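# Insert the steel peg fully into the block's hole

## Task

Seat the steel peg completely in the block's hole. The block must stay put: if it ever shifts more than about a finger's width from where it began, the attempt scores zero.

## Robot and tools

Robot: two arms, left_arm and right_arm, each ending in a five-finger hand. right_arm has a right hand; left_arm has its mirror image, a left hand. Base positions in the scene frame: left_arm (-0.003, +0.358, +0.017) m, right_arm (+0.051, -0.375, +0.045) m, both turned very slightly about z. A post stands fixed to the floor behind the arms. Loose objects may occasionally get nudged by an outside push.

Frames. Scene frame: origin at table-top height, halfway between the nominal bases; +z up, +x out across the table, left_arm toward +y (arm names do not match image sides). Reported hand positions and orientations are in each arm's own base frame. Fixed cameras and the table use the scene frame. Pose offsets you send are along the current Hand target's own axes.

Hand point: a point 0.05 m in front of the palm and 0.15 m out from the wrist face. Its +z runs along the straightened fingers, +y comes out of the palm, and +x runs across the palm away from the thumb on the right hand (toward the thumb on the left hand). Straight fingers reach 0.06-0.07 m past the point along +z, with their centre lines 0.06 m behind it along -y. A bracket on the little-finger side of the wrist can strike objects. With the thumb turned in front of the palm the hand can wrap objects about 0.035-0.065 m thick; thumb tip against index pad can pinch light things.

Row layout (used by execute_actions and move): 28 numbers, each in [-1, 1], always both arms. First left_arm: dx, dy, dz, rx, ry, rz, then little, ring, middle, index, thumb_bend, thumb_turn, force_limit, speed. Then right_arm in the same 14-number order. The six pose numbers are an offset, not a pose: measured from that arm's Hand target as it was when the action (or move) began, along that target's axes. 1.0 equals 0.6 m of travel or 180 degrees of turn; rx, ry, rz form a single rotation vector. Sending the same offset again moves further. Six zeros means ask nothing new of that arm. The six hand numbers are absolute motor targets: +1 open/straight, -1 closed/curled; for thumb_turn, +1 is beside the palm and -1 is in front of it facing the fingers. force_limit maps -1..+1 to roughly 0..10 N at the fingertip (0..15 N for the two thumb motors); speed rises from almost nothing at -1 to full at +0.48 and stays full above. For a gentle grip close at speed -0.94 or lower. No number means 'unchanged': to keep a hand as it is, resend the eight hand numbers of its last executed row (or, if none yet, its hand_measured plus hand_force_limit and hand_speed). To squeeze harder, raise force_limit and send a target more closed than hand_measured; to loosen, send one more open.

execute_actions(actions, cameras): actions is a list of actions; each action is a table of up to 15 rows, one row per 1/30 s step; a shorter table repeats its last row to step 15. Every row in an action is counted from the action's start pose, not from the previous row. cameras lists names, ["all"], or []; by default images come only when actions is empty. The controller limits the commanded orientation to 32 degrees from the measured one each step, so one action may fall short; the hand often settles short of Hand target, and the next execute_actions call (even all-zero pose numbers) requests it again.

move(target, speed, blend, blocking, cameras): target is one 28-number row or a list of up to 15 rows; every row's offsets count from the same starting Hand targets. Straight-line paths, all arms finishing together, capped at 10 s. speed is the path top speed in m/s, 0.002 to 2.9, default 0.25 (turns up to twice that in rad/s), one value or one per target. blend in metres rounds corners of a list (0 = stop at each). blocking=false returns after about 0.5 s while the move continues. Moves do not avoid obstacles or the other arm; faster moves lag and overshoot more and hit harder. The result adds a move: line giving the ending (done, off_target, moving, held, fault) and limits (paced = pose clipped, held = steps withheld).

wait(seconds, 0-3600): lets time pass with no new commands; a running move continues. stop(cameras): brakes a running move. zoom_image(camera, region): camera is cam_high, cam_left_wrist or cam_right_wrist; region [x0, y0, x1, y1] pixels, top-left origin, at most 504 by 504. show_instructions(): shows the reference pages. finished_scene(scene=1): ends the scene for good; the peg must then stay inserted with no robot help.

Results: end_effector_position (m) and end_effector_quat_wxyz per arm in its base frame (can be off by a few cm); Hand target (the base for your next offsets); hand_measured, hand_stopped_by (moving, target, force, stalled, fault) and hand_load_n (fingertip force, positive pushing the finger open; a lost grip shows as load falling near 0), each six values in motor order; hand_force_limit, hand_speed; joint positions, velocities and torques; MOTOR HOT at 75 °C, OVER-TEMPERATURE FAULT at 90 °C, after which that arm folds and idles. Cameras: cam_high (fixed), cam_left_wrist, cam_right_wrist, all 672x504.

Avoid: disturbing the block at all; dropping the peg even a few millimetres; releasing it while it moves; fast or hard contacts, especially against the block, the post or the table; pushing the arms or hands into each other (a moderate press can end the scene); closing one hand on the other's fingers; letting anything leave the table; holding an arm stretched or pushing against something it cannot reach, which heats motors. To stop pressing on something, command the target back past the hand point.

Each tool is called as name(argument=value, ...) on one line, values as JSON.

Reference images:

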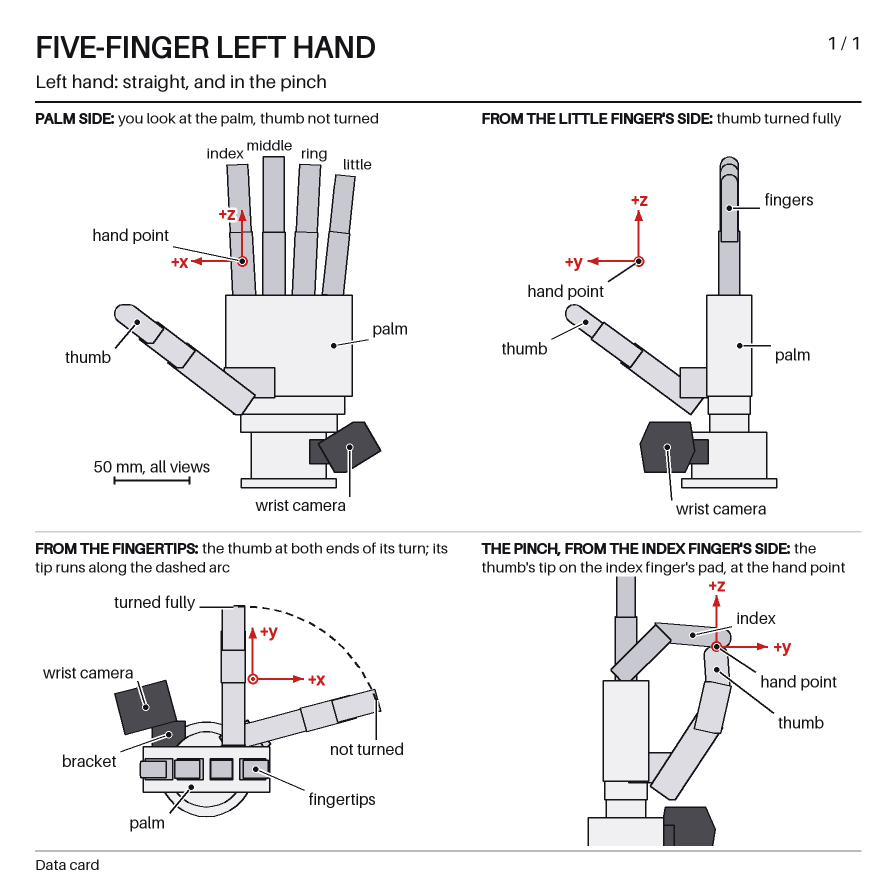

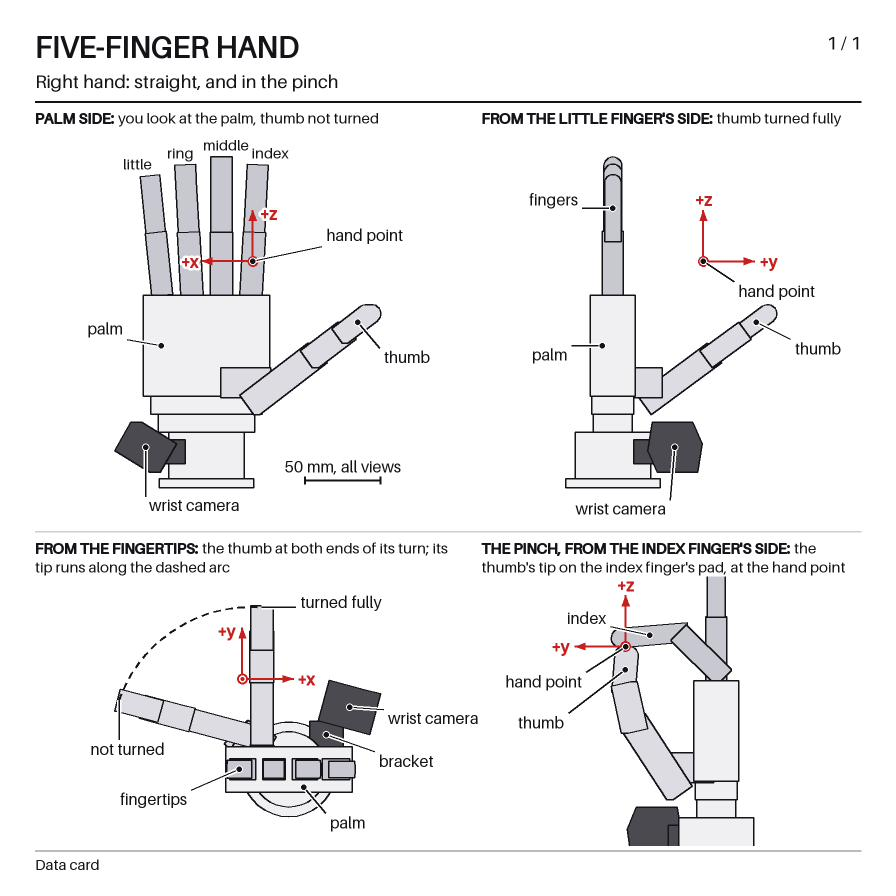

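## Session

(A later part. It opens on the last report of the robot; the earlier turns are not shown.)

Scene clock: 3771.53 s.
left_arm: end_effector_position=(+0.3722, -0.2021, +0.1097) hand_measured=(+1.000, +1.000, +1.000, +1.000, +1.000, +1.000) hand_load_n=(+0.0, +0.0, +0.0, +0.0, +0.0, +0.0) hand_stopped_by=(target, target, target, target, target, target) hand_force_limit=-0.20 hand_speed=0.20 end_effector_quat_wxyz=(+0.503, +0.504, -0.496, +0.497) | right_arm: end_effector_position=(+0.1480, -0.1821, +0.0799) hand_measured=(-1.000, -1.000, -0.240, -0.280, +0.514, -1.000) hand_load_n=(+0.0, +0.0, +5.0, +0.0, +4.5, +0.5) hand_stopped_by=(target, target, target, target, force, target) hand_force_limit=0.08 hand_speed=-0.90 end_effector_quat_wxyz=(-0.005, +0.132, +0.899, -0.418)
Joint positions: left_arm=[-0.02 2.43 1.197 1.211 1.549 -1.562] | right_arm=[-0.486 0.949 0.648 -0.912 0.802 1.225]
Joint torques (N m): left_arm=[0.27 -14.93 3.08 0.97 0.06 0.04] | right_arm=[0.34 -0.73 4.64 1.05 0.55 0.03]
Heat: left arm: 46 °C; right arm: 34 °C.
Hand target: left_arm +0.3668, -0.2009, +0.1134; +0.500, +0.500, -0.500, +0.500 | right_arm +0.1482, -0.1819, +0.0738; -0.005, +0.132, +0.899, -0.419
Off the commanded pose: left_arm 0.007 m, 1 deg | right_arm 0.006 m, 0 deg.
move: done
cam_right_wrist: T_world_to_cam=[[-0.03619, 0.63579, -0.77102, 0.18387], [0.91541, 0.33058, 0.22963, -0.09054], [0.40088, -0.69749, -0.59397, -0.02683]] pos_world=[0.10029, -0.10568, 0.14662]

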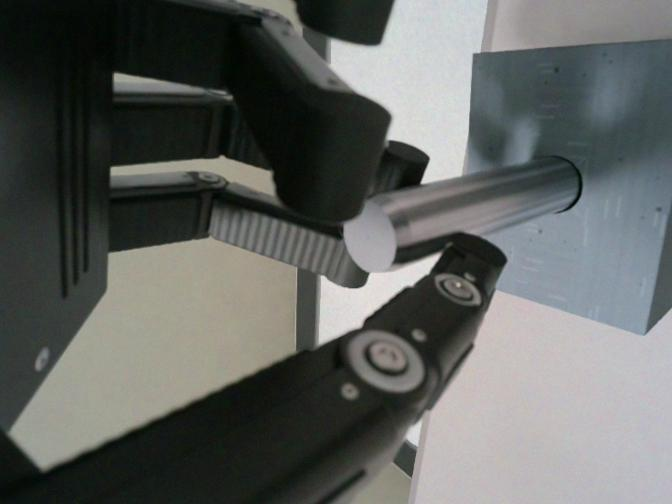

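move(target=[[0, 0, 0, 0, 0, 0, 1, 1, 1, 1, 1, 1, -0.2, 0.2, 0.0017,0.0126,0.0108,0,0,0, -1, -1, -0.24, -0.28, 0.0, -1, 0.08, -0.9]], speed=0.02, cameras=["cam_right_wrist", "cam_high"])

zoom_image(camera="cam_right_wrist", region=[480, 100, 620, 240])

Scene clock: 3791.27 s.
left_arm: end_effector_position=(+0.3722, -0.2021, +0.1097) hand_measured=(+1.000, +1.000, +1.000, +1.000, +1.000, +1.000) hand_load_n=(+0.0, +0.0, +0.0, +0.0, +0.0, +0.0) hand_stopped_by=(target, target, target, target, target, target) hand_force_limit=-0.20 hand_speed=0.20 end_effector_quat_wxyz=(+0.503, +0.504, -0.496, +0.497) | right_arm: end_effector_position=(+0.1483, -0.1822, +0.0709) hand_measured=(-1.000, -1.000, -0.240, -0.280, +0.514, -1.000) hand_load_n=(+0.0, +0.0, +5.0, +0.0, +4.5, +0.5) hand_stopped_by=(target, target, target, target, force, target) hand_force_limit=0.08 hand_speed=-0.90 end_effector_quat_wxyz=(-0.003, +0.133, +0.899, -0.418)
Joint positions: left_arm=[-0.02 2.43 1.197 1.211 1.549 -1.562] | right_arm=[-0.486 0.949 0.61 -0.87 0.802 1.225]
Joint torques (N m): left_arm=[0.27 -14.93 3.1 0.97 0.07 0.03] | right_arm=[0.38 -0.38 4.62 1.09 0.55 0.03]
Heat: left arm: 46 °C; right arm: 33 °C.
Hand target: left_arm +0.3668, -0.2009, +0.1134; +0.500, +0.500, -0.500, +0.500 | right_arm +0.1483, -0.1819, +0.0639; -0.004, +0.132, +0.899, -0.419
Off the commanded pose: left_arm 0.007 m, 1 deg | right_arm 0.007 m, 0 deg.
move: done
cam_right_wrist: T_world_to_cam=[[-0.03308, 0.63434, -0.77235, 0.17643], [0.91441, 0.33113, 0.2328, -0.0887], [0.40342, -0.69855, -0.591, -0.03313]] pos_world=[0.10031, -0.10569, 0.13734]
Images, in order (width x height): cam_high 672x504, cam_right_wrist 672x504.

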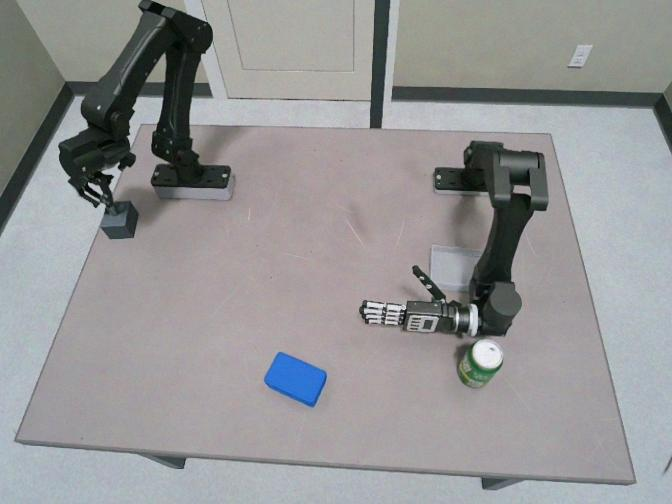

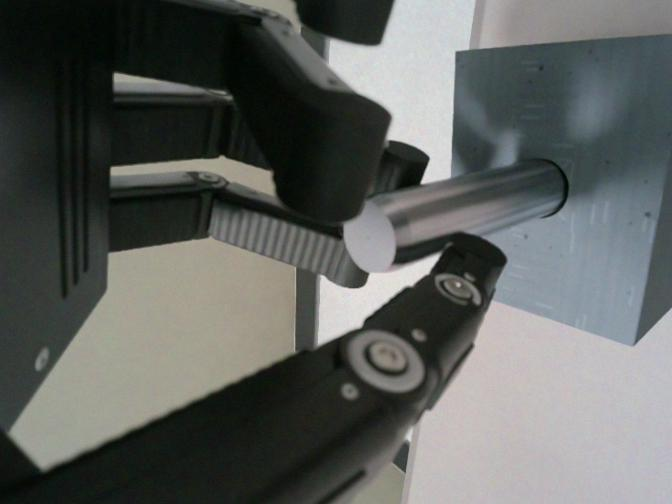

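Scaled by 3.600 from the camera's image (finer frame: 960x720).

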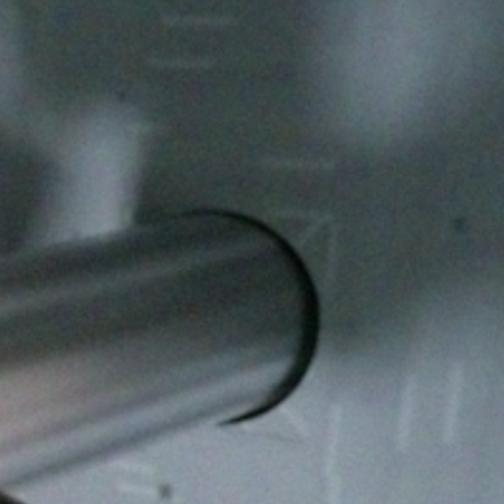

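move(target=[[0, 0, 0, 0, 0, 0, 1, 1, 1, 1, 1, 1, -0.2, 0.2, 0.0023,0.0161,0.0119,0,0,0, -1, -1, -0.24, -0.28, 0.0, -1, 0.08, -0.9]], speed=0.03, cameras=["cam_right_wrist"])

zoom_image(camera="cam_right_wrist", region=[480, 100, 620, 240])

Scene clock: 3800.17 s.
left_arm: end_effector_position=(+0.3722, -0.2021, +0.1097) hand_measured=(+1.000, +1.000, +1.000, +1.000, +1.000, +1.000) hand_load_n=(+0.0, +0.0, +0.0, +0.0, +0.0, +0.0) hand_stopped_by=(target, target, target, target, target, target) hand_force_limit=-0.20 hand_speed=0.20 end_effector_quat_wxyz=(+0.503, +0.504, -0.496, +0.497) | right_arm: end_effector_position=(+0.1486, -0.1814, +0.0589) hand_measured=(-1.000, -1.000, -0.240, -0.280, +0.514, -1.000) hand_load_n=(+0.0, +0.0, +5.0, +0.0, +4.5, +0.5) hand_stopped_by=(target, target, target, target, force, target) hand_force_limit=0.08 hand_speed=-0.90 end_effector_quat_wxyz=(-0.003, +0.133, +0.899, -0.418)
Joint positions: left_arm=[-0.02 2.43 1.197 1.211 1.549 -1.562] | right_arm=[-0.481 0.957 0.566 -0.821 0.802 1.229]
Joint torques (N m): left_arm=[0.25 -14.91 3.11 0.97 0.07 0.04] | right_arm=[0.51 -0.24 4.59 1.07 0.58 0.07]
Heat: left arm: 46 °C; right arm: 33 °C.
Hand target: left_arm +0.3668, -0.2009, +0.1134; +0.500, +0.500, -0.500, +0.500 | right_arm +0.1482, -0.1809, +0.0517; -0.005, +0.132, +0.899, -0.418
Off the commanded pose: left_arm 0.007 m, 1 deg | right_arm 0.007 m, 0 deg.
move: done
cam_right_wrist: T_world_to_cam=[[-0.0335, 0.63519, -0.77163, 0.16676], [0.91391, 0.33198, 0.23359, -0.08628], [0.40454, -0.69737, -0.59162, -0.03972]] pos_world=[0.10051, -0.10498, 0.12533]

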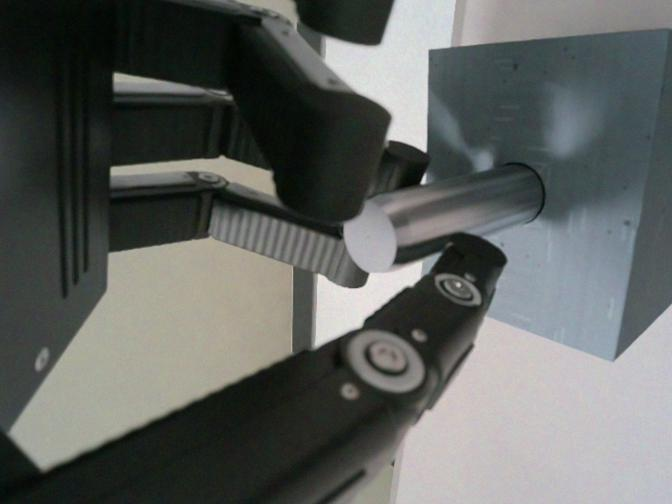

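Scaled by 3.600 from the camera's image (finer frame: 960x720).

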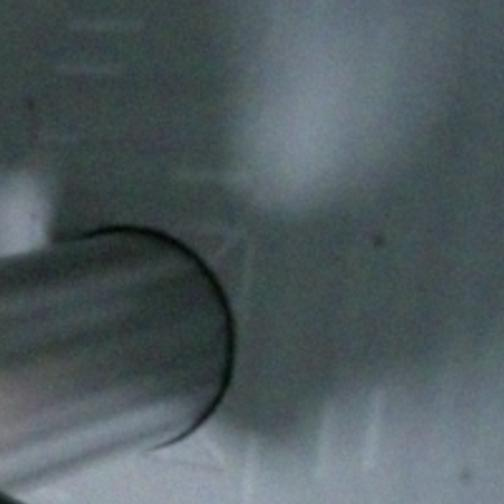

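move(target=[[0, 0, 0, 0, 0, 0, 1, 1, 1, 1, 1, 1, -0.2, 0.2, 0.0024,0.0176,0.0152,0,0,0, -1, -1, -0.24, -0.28, 0.0, -1, 0.08, -0.9]], speed=0.03, cameras=["cam_right_wrist"])

Scene clock: 3805.97 s.
left_arm: end_effector_position=(+0.3722, -0.2021, +0.1097) hand_measured=(+1.000, +1.000, +1.000, +1.000, +1.000, +1.000) hand_load_n=(+0.0, +0.0, +0.0, +0.0, +0.0, -0.5) hand_stopped_by=(target, target, target, target, target, target) hand_force_limit=-0.20 hand_speed=0.20 end_effector_quat_wxyz=(+0.503, +0.504, -0.496, +0.497) | right_arm: end_effector_position=(+0.1492, -0.1817, +0.0450) hand_measured=(-1.000, -1.000, -0.240, -0.280, +0.514, -1.000) hand_load_n=(+0.0, +0.0, +5.0, +0.0, +4.5, +0.5) hand_stopped_by=(target, target, target, target, force, target) hand_force_limit=0.08 hand_speed=-0.90 end_effector_quat_wxyz=(-0.002, +0.134, +0.899, -0.418)
Joint positions: left_arm=[-0.02 2.43 1.197 1.211 1.549 -1.562] | right_arm=[-0.481 0.973 0.516 -0.755 0.802 1.232]
Joint torques (N m): left_arm=[0.29 -14.93 3.12 0.98 0.07 0.04] | right_arm=[0.5 -0.29 4.53 1.06 0.57 0.04]
Heat: left arm: 46 °C; right arm: 33 °C.
Hand target: left_arm +0.3668, -0.2009, +0.1134; +0.500, +0.500, -0.500, +0.500 | right_arm +0.1483, -0.1810, +0.0377; -0.005, +0.132, +0.899, -0.418
Off the commanded pose: left_arm 0.007 m, 1 deg | right_arm 0.007 m, 0 deg.
move: done
cam_right_wrist: T_world_to_cam=[[-0.03061, 0.63479, -0.77208, 0.15583], [0.91393, 0.33054, 0.23553, -0.08377], [0.40471, -0.69842, -0.59027, -0.04862]] pos_world=[0.10101, -0.10519, 0.11134]

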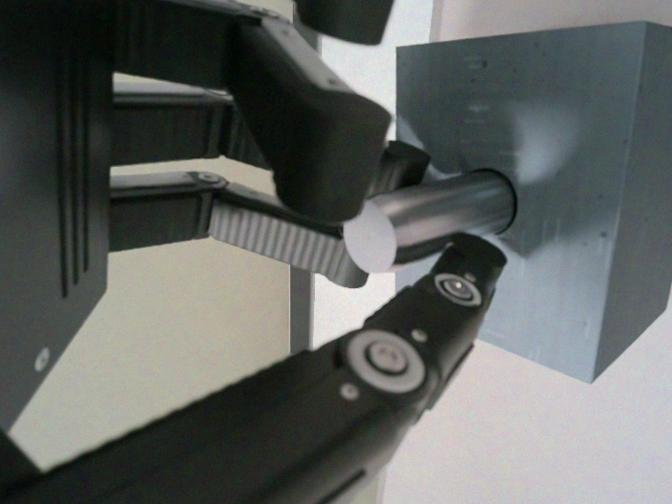

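move(target=[[0, 0, 0, 0, 0, 0, 1, 1, 1, 1, 1, 1, -0.2, 0.2, 0.0014,0.0101,0.0087,0,0,0, -1, -1, -0.24, -0.28, 0.0, -1, 0.08, -0.9]], speed=0.02, cameras=["cam_right_wrist"])

Scene clock: 3811.00 s.
left_arm: end_effector_position=(+0.3722, -0.2021, +0.1097) hand_measured=(+1.000, +1.000, +1.000, +1.000, +1.000, +1.000) hand_load_n=(+0.0, +0.0, +0.0, +0.0, +0.0, +0.0) hand_stopped_by=(target, target, target, target, target, target) hand_force_limit=-0.20 hand_speed=0.20 end_effector_quat_wxyz=(+0.503, +0.504, -0.496, +0.497) | right_arm: end_effector_position=(+0.1494, -0.1818, +0.0369) hand_measured=(-1.000, -1.000, -0.240, -0.280, +0.514, -1.000) hand_load_n=(+0.0, +0.0, +5.0, +0.0, +5.0, +0.5) hand_stopped_by=(target, target, target, target, force, target) hand_force_limit=0.08 hand_speed=-0.90 end_effector_quat_wxyz=(-0.002, +0.134, +0.899, -0.418)
Joint positions: left_arm=[-0.02 2.43 1.197 1.211 1.549 -1.562] | right_arm=[-0.481 0.985 0.487 -0.714 0.802 1.232]
Joint torques (N m): left_arm=[0.29 -14.93 3.1 0.97 0.06 0.03] | right_arm=[0.5 -0.32 4.49 1.06 0.58 0.04]
Heat: left arm: 46 °C; right arm: 33 °C.
Hand target: left_arm +0.3668, -0.2009, +0.1134; +0.500, +0.500, -0.500, +0.500 | right_arm +0.1483, -0.1810, +0.0297; -0.005, +0.132, +0.899, -0.418
Off the commanded pose: left_arm 0.007 m, 1 deg | right_arm 0.007 m, 0 deg.
move: done
cam_right_wrist: T_world_to_cam=[[-0.03061, 0.63479, -0.77208, 0.14957], [0.91393, 0.33054, 0.23553, -0.08208], [0.40471, -0.69842, -0.59027, -0.05366]] pos_world=[0.10131, -0.10529, 0.10314]

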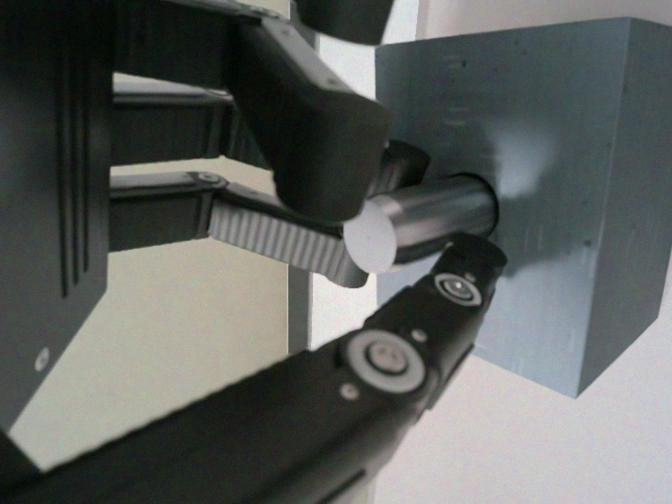

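move(target=[[0, 0, 0, 0, 0, 0, 1, 1, 1, 1, 1, 1, -0.2, 0.2, 0.0005,0.0038,0.0033,0,0,0, -1, -1, -0.24, -0.28, 0.0, -1, 0.08, -0.9]], speed=0.015, cameras=["cam_right_wrist"])

Scene clock: 3817.13 s.
left_arm: end_effector_position=(+0.3722, -0.2021, +0.1097) hand_measured=(+1.000, +1.000, +1.000, +1.000, +1.000, +1.000) hand_load_n=(+0.0, +0.0, +0.0, +0.0, +0.0, -0.5) hand_stopped_by=(target, target, target, target, target, target) hand_force_limit=-0.20 hand_speed=0.20 end_effector_quat_wxyz=(+0.503, +0.504, -0.496, +0.497) | right_arm: end_effector_position=(+0.1495, -0.1818, +0.0346) hand_measured=(-1.000, -1.000, -0.240, -0.280, +0.514, -1.000) hand_load_n=(+0.0, +0.0, +5.5, +0.0, +5.0, +1.0) hand_stopped_by=(target, target, target, target, force, target) hand_force_limit=0.08 hand_speed=-0.90 end_effector_quat_wxyz=(-0.001, +0.135, +0.898, -0.418)
Joint positions: left_arm=[-0.02 2.43 1.197 1.211 1.549 -1.562] | right_arm=[-0.481 0.985 0.477 -0.7 0.802 1.232]
Joint torques (N m): left_arm=[0.28 -14.9 3.1 0.97 0.07 0.04] | right_arm=[0.51 0.01 4.51 1.09 0.58 0.04]
Heat: left arm: 46 °C; right arm: 33 °C.
Hand target: left_arm +0.3668, -0.2009, +0.1134; +0.500, +0.500, -0.500, +0.500 | right_arm +0.1483, -0.1810, +0.0266; -0.005, +0.132, +0.899, -0.418
Off the commanded pose: left_arm 0.007 m, 1 deg | right_arm 0.008 m, 1 deg.
move: done
cam_right_wrist: T_world_to_cam=[[-0.02847, 0.63375, -0.77301, 0.14735], [0.91329, 0.33083, 0.2376, -0.08146], [0.40632, -0.69922, -0.58822, -0.05543]] pos_world=[0.10112, -0.10519, 0.10065]

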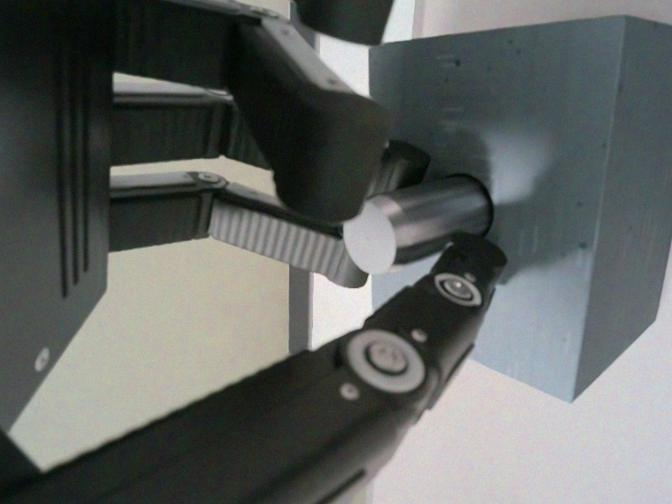

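move(target=[[0, 0, 0, 0, 0, 0, 1, 1, 1, 1, 1, 1, -0.2, 0.2, 0.0003,0.0026,0.0022,0,0,0, -1, -1, -0.24, -0.28, 0.0, -1, 0.08, -0.9]], speed=0.015, cameras=["cam_right_wrist", "cam_high"])

zoom_image(camera="cam_right_wrist", region=[330, 150, 530, 300])

zoom_image(camera="cam_high", region=[80, 170, 150, 240])

Scene clock: 3823.00 s.
left_arm: end_effector_position=(+0.3722, -0.2021, +0.1097) hand_measured=(+1.000, +1.000, +1.000, +1.000, +1.000, +1.000) hand_load_n=(+0.0, +0.0, +0.0, +0.0, +0.0, +0.0) hand_stopped_by=(target, target, target, target, target, target) hand_force_limit=-0.20 hand_speed=0.20 end_effector_quat_wxyz=(+0.503, +0.504, -0.496, +0.497) | right_arm: end_effector_position=(+0.1495, -0.1818, +0.0317) hand_measured=(-1.000, -1.000, -0.240, -0.280, +0.514, -1.000) hand_load_n=(+0.0, +0.0, +5.0, +0.0, +5.0, +0.5) hand_stopped_by=(target, target, target, target, force, target) hand_force_limit=0.08 hand_speed=-0.90 end_effector_quat_wxyz=(-0.002, +0.134, +0.899, -0.418)
Joint positions: left_arm=[-0.02 2.43 1.197 1.211 1.549 -1.562] | right_arm=[-0.481 0.994 0.47 -0.688 0.802 1.232]
Joint torques (N m): left_arm=[0.24 -14.89 3.08 0.97 0.07 0.04] | right_arm=[0.51 -0.36 4.46 1.08 0.58 0.04]
Heat: left arm: 46 °C; right arm: 33 °C.
Hand target: left_arm +0.3668, -0.2009, +0.1134; +0.500, +0.500, -0.500, +0.500 | right_arm +0.1483, -0.1809, +0.0246; -0.004, +0.132, +0.899, -0.419
Off the commanded pose: left_arm 0.007 m, 1 deg | right_arm 0.007 m, 0 deg.
move: done
cam_right_wrist: T_world_to_cam=[[-0.03082, 0.63496, -0.77193, 0.14572], [0.91402, 0.33045, 0.23532, -0.08094], [0.4045, -0.6983, -0.59055, -0.05672]] pos_world=[0.10141, -0.10539, 0.09804]
Images, in order (width x height): cam_high 672x504, cam_right_wrist 672x504.

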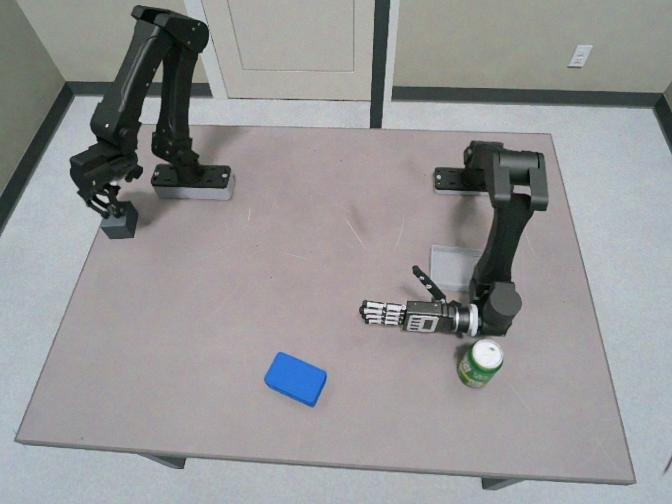

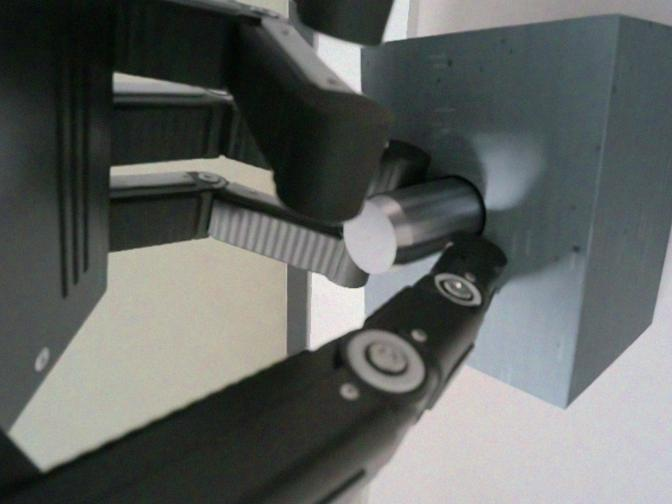

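Scaled by 2.520 from the camera's image (finer frame: 960x720).

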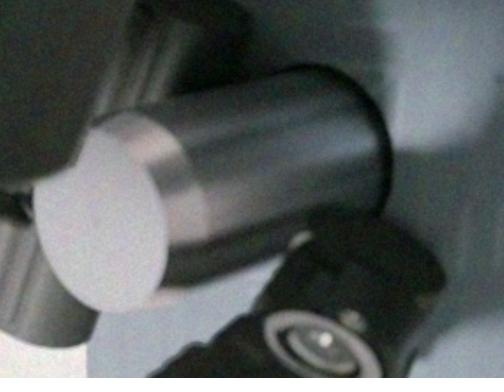

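Scaled by 7.200 from the camera's image (finer frame: 960x720).

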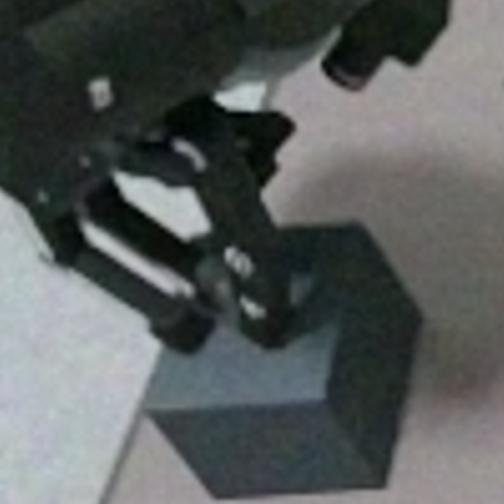

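move(target=[[0, 0, 0, 0, 0, 0, 1, 1, 1, 1, 1, 1, -0.2, 0.2, 0.0004,0.0038,0.0033,0,0,0, -1, -1, -0.24, -0.28, 0.0, -1, 0.08, -0.9]], speed=0.015, cameras=["cam_right_wrist"])

Scene clock: 3830.73 s.
left_arm: end_effector_position=(+0.3722, -0.2021, +0.1097) hand_measured=(+1.000, +1.000, +1.000, +1.000, +1.000, +1.000) hand_load_n=(+0.0, +0.0, +0.0, +0.0, +0.0, +0.0) hand_stopped_by=(target, target, target, target, target, target) hand_force_limit=-0.20 hand_speed=0.20 end_effector_quat_wxyz=(+0.503, +0.504, -0.496, +0.497) | right_arm: end_effector_position=(+0.1492, -0.1824, +0.0312) hand_measured=(-1.000, -1.000, -0.240, -0.280, +0.514, -1.000) hand_load_n=(+0.0, +0.0, +4.0, +0.0, +5.5, +0.0) hand_stopped_by=(target, target, target, target, force, target) hand_force_limit=0.08 hand_speed=-0.90 end_effector_quat_wxyz=(-0.003, +0.134, +0.898, -0.420)
Joint positions: left_arm=[-0.02 2.43 1.197 1.211 1.549 -1.562] | right_arm=[-0.481 0.994 0.466 -0.683 0.806 1.232]
Joint torques (N m): left_arm=[0.27 -14.93 3.12 0.97 0.08 0.05] | right_arm=[0.53 -0.01 4.05 1.16 0.53 0.05]
Heat: left arm: 46 °C; right arm: 33 °C.
Hand target: left_arm +0.3668, -0.2009, +0.1134; +0.500, +0.500, -0.500, +0.500 | right_arm +0.1484, -0.1810, +0.0217; -0.004, +0.132, +0.899, -0.419
Off the commanded pose: left_arm 0.007 m, 1 deg | right_arm 0.010 m, 0 deg.
move: done
cam_right_wrist: T_world_to_cam=[[-0.03083, 0.6315, -0.77476, 0.14515], [0.91446, 0.33074, 0.23319, -0.0803], [0.4035, -0.7013, -0.58768, -0.05774]] pos_world=[0.10121, -0.1056, 0.09725]

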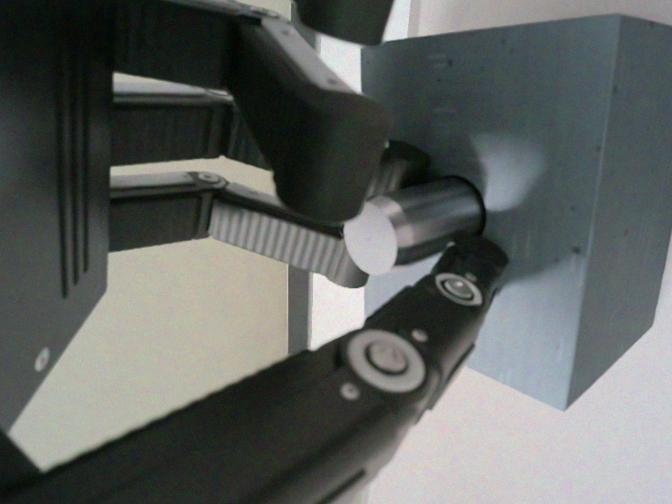

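move(target=[[0, 0, 0, 0, 0, 0, 1, 1, 1, 1, 1, 1, -0.2, 0.2, -0.0004,-0.0032,-0.0028,0,0,0, -1, -1, -0.24, -0.28, 0.0, -1, 0.08, -0.9]], speed=0.02, cameras=[])

move(target=[[0, 0, 0, 0, 0, 0, 1, 1, 1, 1, 1, 1, -0.2, 0.2, 0,0,0,0,0,0, -1, -1, -0.24, -0.28, 0.75, -1, 0.08, -0.8]], speed=0.02, cameras=["cam_right_wrist"])

Scene clock: 3852.30 s.
left_arm: end_effector_position=(+0.3722, -0.2021, +0.1097) hand_measured=(+1.000, +1.000, +1.000, +1.000, +1.000, +1.000) hand_load_n=(+0.0, +0.0, +0.0, +0.0, +0.0, +0.0) hand_stopped_by=(target, target, target, target, target, target) hand_force_limit=-0.20 hand_speed=0.20 end_effector_quat_wxyz=(+0.503, +0.504, -0.496, +0.497) | right_arm: end_effector_position=(+0.1492, -0.1824, +0.0312) hand_measured=(-1.000, -1.000, -0.240, -0.280, +0.514, -1.000) hand_load_n=(+0.0, +0.0, +4.5, +0.0, +5.5, +0.0) hand_stopped_by=(target, target, target, target, force, target) hand_force_limit=0.08 hand_speed=-0.90 end_effector_quat_wxyz=(-0.003, +0.134, +0.898, -0.420)
Joint positions: left_arm=[-0.02 2.43 1.197 1.211 1.549 -1.562] | right_arm=[-0.481 0.994 0.466 -0.683 0.806 1.232]
Joint torques (N m): left_arm=[0.25 -14.93 3.12 0.97 0.07 0.04] | right_arm=[0.46 -0.27 4.68 1.05 0.53 0.04]
Heat: left arm: 46 °C; right arm: 32 °C.
Hand target: left_arm +0.3668, -0.2009, +0.1134; +0.500, +0.500, -0.500, +0.500 | right_arm +0.1484, -0.1810, +0.0242; -0.004, +0.132, +0.899, -0.419
Off the commanded pose: left_arm 0.007 m, 1 deg | right_arm 0.007 m, 0 deg.
move: done

Scene clock: 3853.40 s.
left_arm: end_effector_position=(+0.3722, -0.2021, +0.1097) hand_measured=(+1.000, +1.000, +1.000, +1.000, +1.000, +1.000) hand_load_n=(+0.0, +0.0, +0.0, +0.0, +0.0, +0.0) hand_stopped_by=(target, target, target, target, target, target) hand_force_limit=-0.20 hand_speed=0.20 end_effector_quat_wxyz=(+0.503, +0.504, -0.496, +0.497) | right_arm: end_effector_position=(+0.1505, -0.1832, +0.0319) hand_measured=(-1.000, -1.000, -0.240, -0.280, +0.750, -1.000) hand_load_n=(+0.0, +0.0, +0.5, +0.0, +0.0, +0.0) hand_stopped_by=(target, target, target, target, target, target) hand_force_limit=0.08 hand_speed=-0.80 end_effector_quat_wxyz=(+0.000, +0.135, +0.897, -0.421)
Joint positions: left_arm=[-0.02 2.43 1.197 1.211 1.549 -1.562] | right_arm=[-0.481 0.994 0.466 -0.676 0.807 1.232]
Joint torques (N m): left_arm=[0.25 -14.93 3.11 0.97 0.07 0.04] | right_arm=[0.44 -0.27 4.68 0.98 0.53 0.04]
Heat: left arm: 46 °C; right arm: 32 °C.
Hand target: left_arm +0.3668, -0.2009, +0.1134; +0.500, +0.500, -0.500, +0.500 | right_arm +0.1484, -0.1810, +0.0242; -0.004, +0.132, +0.899, -0.419
Off the commanded pose: left_arm 0.007 m, 1 deg | right_arm 0.008 m, 1 deg.
move: done
cam_right_wrist: T_world_to_cam=[[-0.02638, 0.62893, -0.77701, 0.14509], [0.91318, 0.33139, 0.23723, -0.08119], [0.4067, -0.70329, -0.58307, -0.05938]] pos_world=[0.10212, -0.10611, 0.09738]

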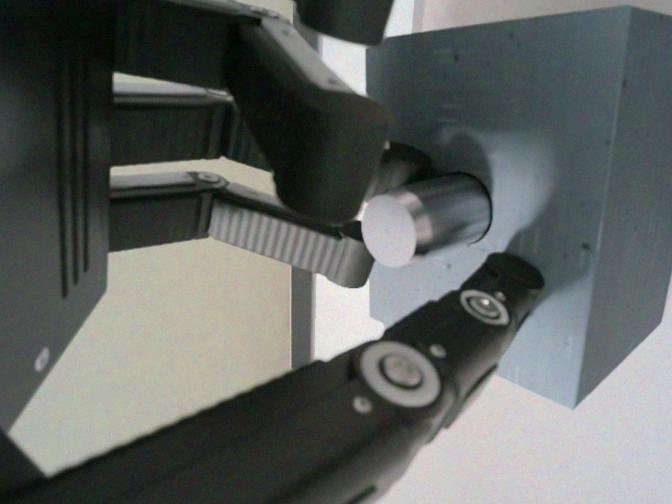

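move(target=[[0, 0, 0, 0, 0, 0, 1, 1, 1, 1, 1, 1, -0.2, 0.2, 0,0,0,0,0,0, -1, -1, 0.3, 0.3, 1, -1, 0.08, -0.6]], speed=0.02, cameras=["cam_right_wrist"])

Scene clock: 3859.13 s.
left_arm: end_effector_position=(+0.3722, -0.2021, +0.1097) hand_measured=(+1.000, +1.000, +1.000, +1.000, +1.000, +1.000) hand_load_n=(+0.0, +0.0, +0.0, +0.0, +0.0, -0.5) hand_stopped_by=(target, target, target, target, target, target) hand_force_limit=-0.20 hand_speed=0.20 end_effector_quat_wxyz=(+0.503, +0.504, -0.496, +0.497) | right_arm: end_effector_position=(+0.1542, -0.1854, +0.0341) hand_measured=(-1.000, -1.000, +0.300, +0.300, +1.000, -1.000) hand_load_n=(+0.0, +0.0, +0.0, +0.0, -0.5, +0.0) hand_stopped_by=(target, target, target, target, target, target) hand_force_limit=0.08 hand_speed=-0.60 end_effector_quat_wxyz=(+0.007, +0.137, +0.894, -0.426)
Joint positions: left_arm=[-0.02 2.43 1.197 1.211 1.549 -1.562] | right_arm=[-0.475 0.995 0.465 -0.658 0.815 1.232]
Joint torques (N m): left_arm=[0.25 -14.93 3.11 0.98 0.07 0.04] | right_arm=[-0.01 -0.39 4.72 0.82 0.44 0.03]
Heat: left arm: 46 °C; right arm: 32 °C.
Hand target: left_arm +0.3668, -0.2009, +0.1134; +0.500, +0.500, -0.500, +0.500 | right_arm +0.1483, -0.1809, +0.0241; -0.005, +0.132, +0.899, -0.418
Off the commanded pose: left_arm 0.007 m, 1 deg | right_arm 0.012 m, 2 deg.
move: done
cam_right_wrist: T_world_to_cam=[[-0.01883, 0.61779, -0.78611, 0.14542], [0.9097, 0.33681, 0.24291, -0.08305], [0.41484, -0.71056, -0.56835, -0.06428]] pos_world=[0.10496, -0.10754, 0.09796]

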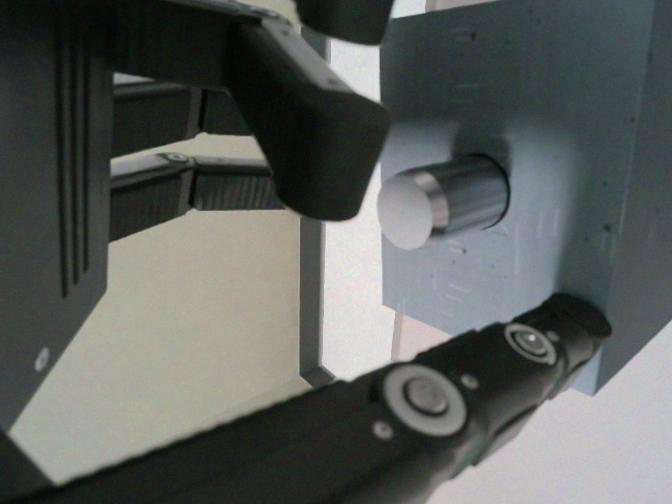

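move(target=[[0, 0, 0, 0, 0, 0, 1, 1, 1, 1, 1, 1, -0.2, 0.2, -0.0068,-0.0504,-0.0434,0,0,0, -1, -1, 0.3, 0.3, 1, -1, 0.08, -0.6],[0, 0, 0, 0, 0, 0, 1, 1, 1, 1, 1, 1, -0.2, 0.2, -0.0272,-0.2016,-0.1736,0,0,0, -1, -1, 0.3, 0.3, 1, -1, 0.08, -0.6]], speed=[0.04, 0.1], blend=[0.01, 0], cameras=["all"])

zoom_image(camera="cam_high", region=[80, 170, 150, 240])

Scene clock: 3873.37 s.
left_arm: end_effector_position=(+0.3722, -0.2021, +0.1097) hand_measured=(+1.000, +1.000, +1.000, +1.000, +1.000, +1.000) hand_load_n=(+0.0, +0.0, +0.0, +0.0, +0.0, +0.0) hand_stopped_by=(target, target, target, target, target, target) hand_force_limit=-0.20 hand_speed=0.20 end_effector_quat_wxyz=(+0.503, +0.504, -0.496, +0.497) | right_arm: end_effector_position=(+0.1483, -0.1821, +0.1817) hand_measured=(-1.000, -1.000, +0.300, +0.300, +1.000, -1.000) hand_load_n=(+0.0, +0.0, +0.0, +0.0, +0.0, +0.0) hand_stopped_by=(target, target, target, target, target, target) hand_force_limit=0.08 hand_speed=-0.60 end_effector_quat_wxyz=(-0.002, +0.131, +0.897, -0.422)
Joint positions: left_arm=[-0.02 2.43 1.197 1.211 1.549 -1.562] | right_arm=[-0.478 0.996 1.07 -1.281 0.81 1.226]
Joint torques (N m): left_arm=[0.28 -14.9 3.15 0.97 0.07 0.04] | right_arm=[0.08 -0.12 8.01 0.62 0.48 0.06]
Heat: left arm: 46 °C; right arm: 33 °C.
Hand target: left_arm +0.3668, -0.2009, +0.1134; +0.500, +0.500, -0.500, +0.500 | right_arm +0.1483, -0.1811, +0.1846; -0.005, +0.132, +0.899, -0.418
Off the commanded pose: left_arm 0.007 m, 1 deg | right_arm 0.003 m, 0 deg.
move: done
cam_left_wrist: T_world_to_cam=[[0.96425, 0.03547, 0.26261, -0.386], [-0.24848, 0.46546, 0.84947, 0.09596], [-0.09211, -0.88436, 0.45763, -0.07471]] pos_world=[0.38916, -0.09705, 0.05404]
cam_right_wrist: T_world_to_cam=[[-0.03599, 0.62805, -0.77734, 0.26211], [0.91336, 0.33634, 0.22945, -0.11286], [0.40556, -0.70173, -0.58574, 0.03058]] pos_world=[0.10012, -0.1052, 0.24756]

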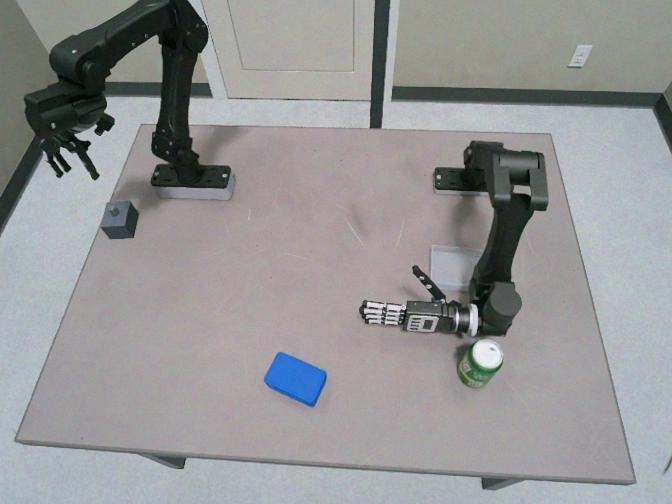

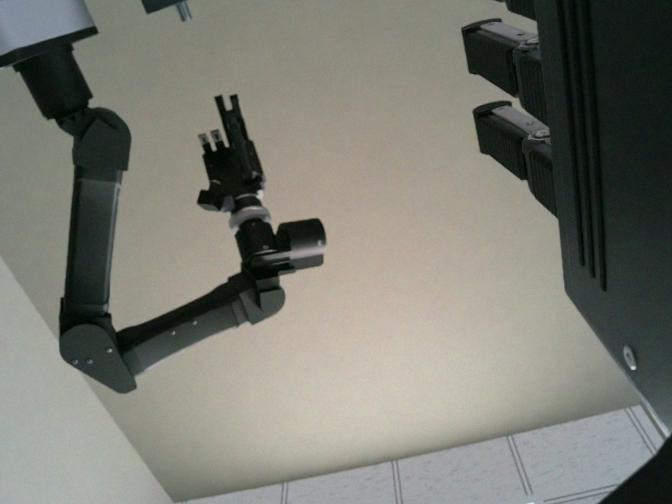

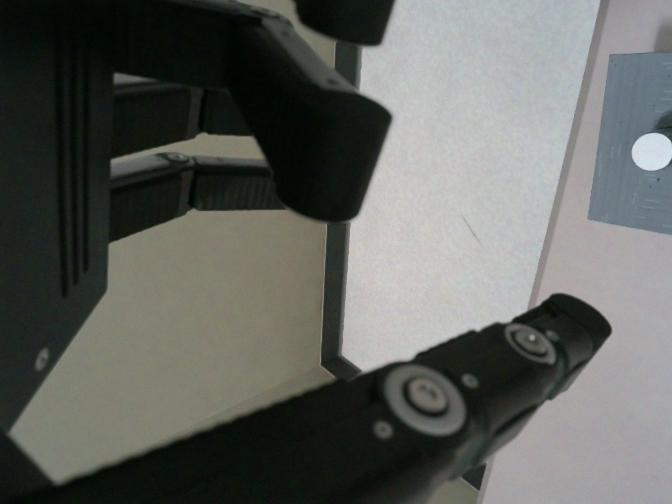

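Scaled by 7.200 from the camera's image (finer frame: 960x720).

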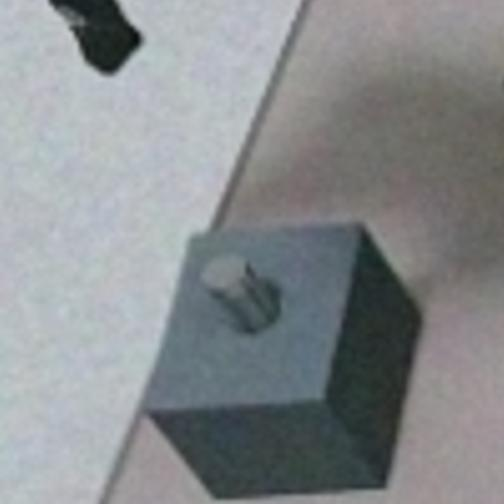

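zoom_image(camera="cam_right_wrist", region=[572, 40, 672, 240])

zoom_image(camera="cam_high", region=[96, 196, 142, 242])

Scaled by 2.520 from the camera's image (finer frame: 960x720).

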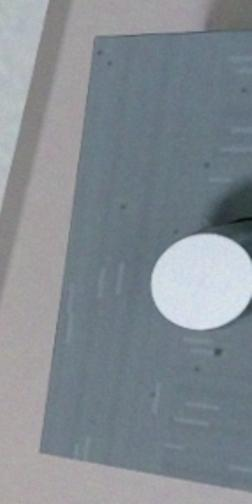

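Scaled by 10.957 from the camera's image (finer frame: 960x720).

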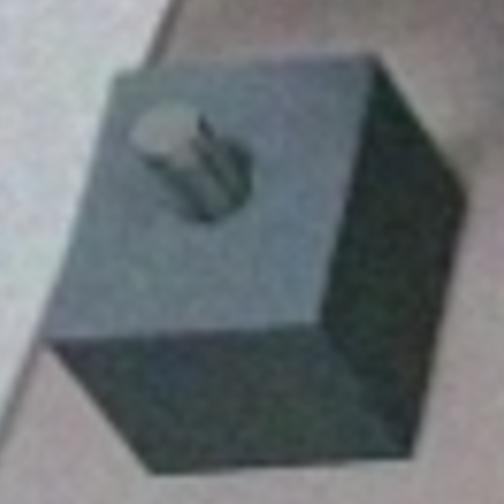

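finished_scene(scene=1)

The scene is finished: the task was done.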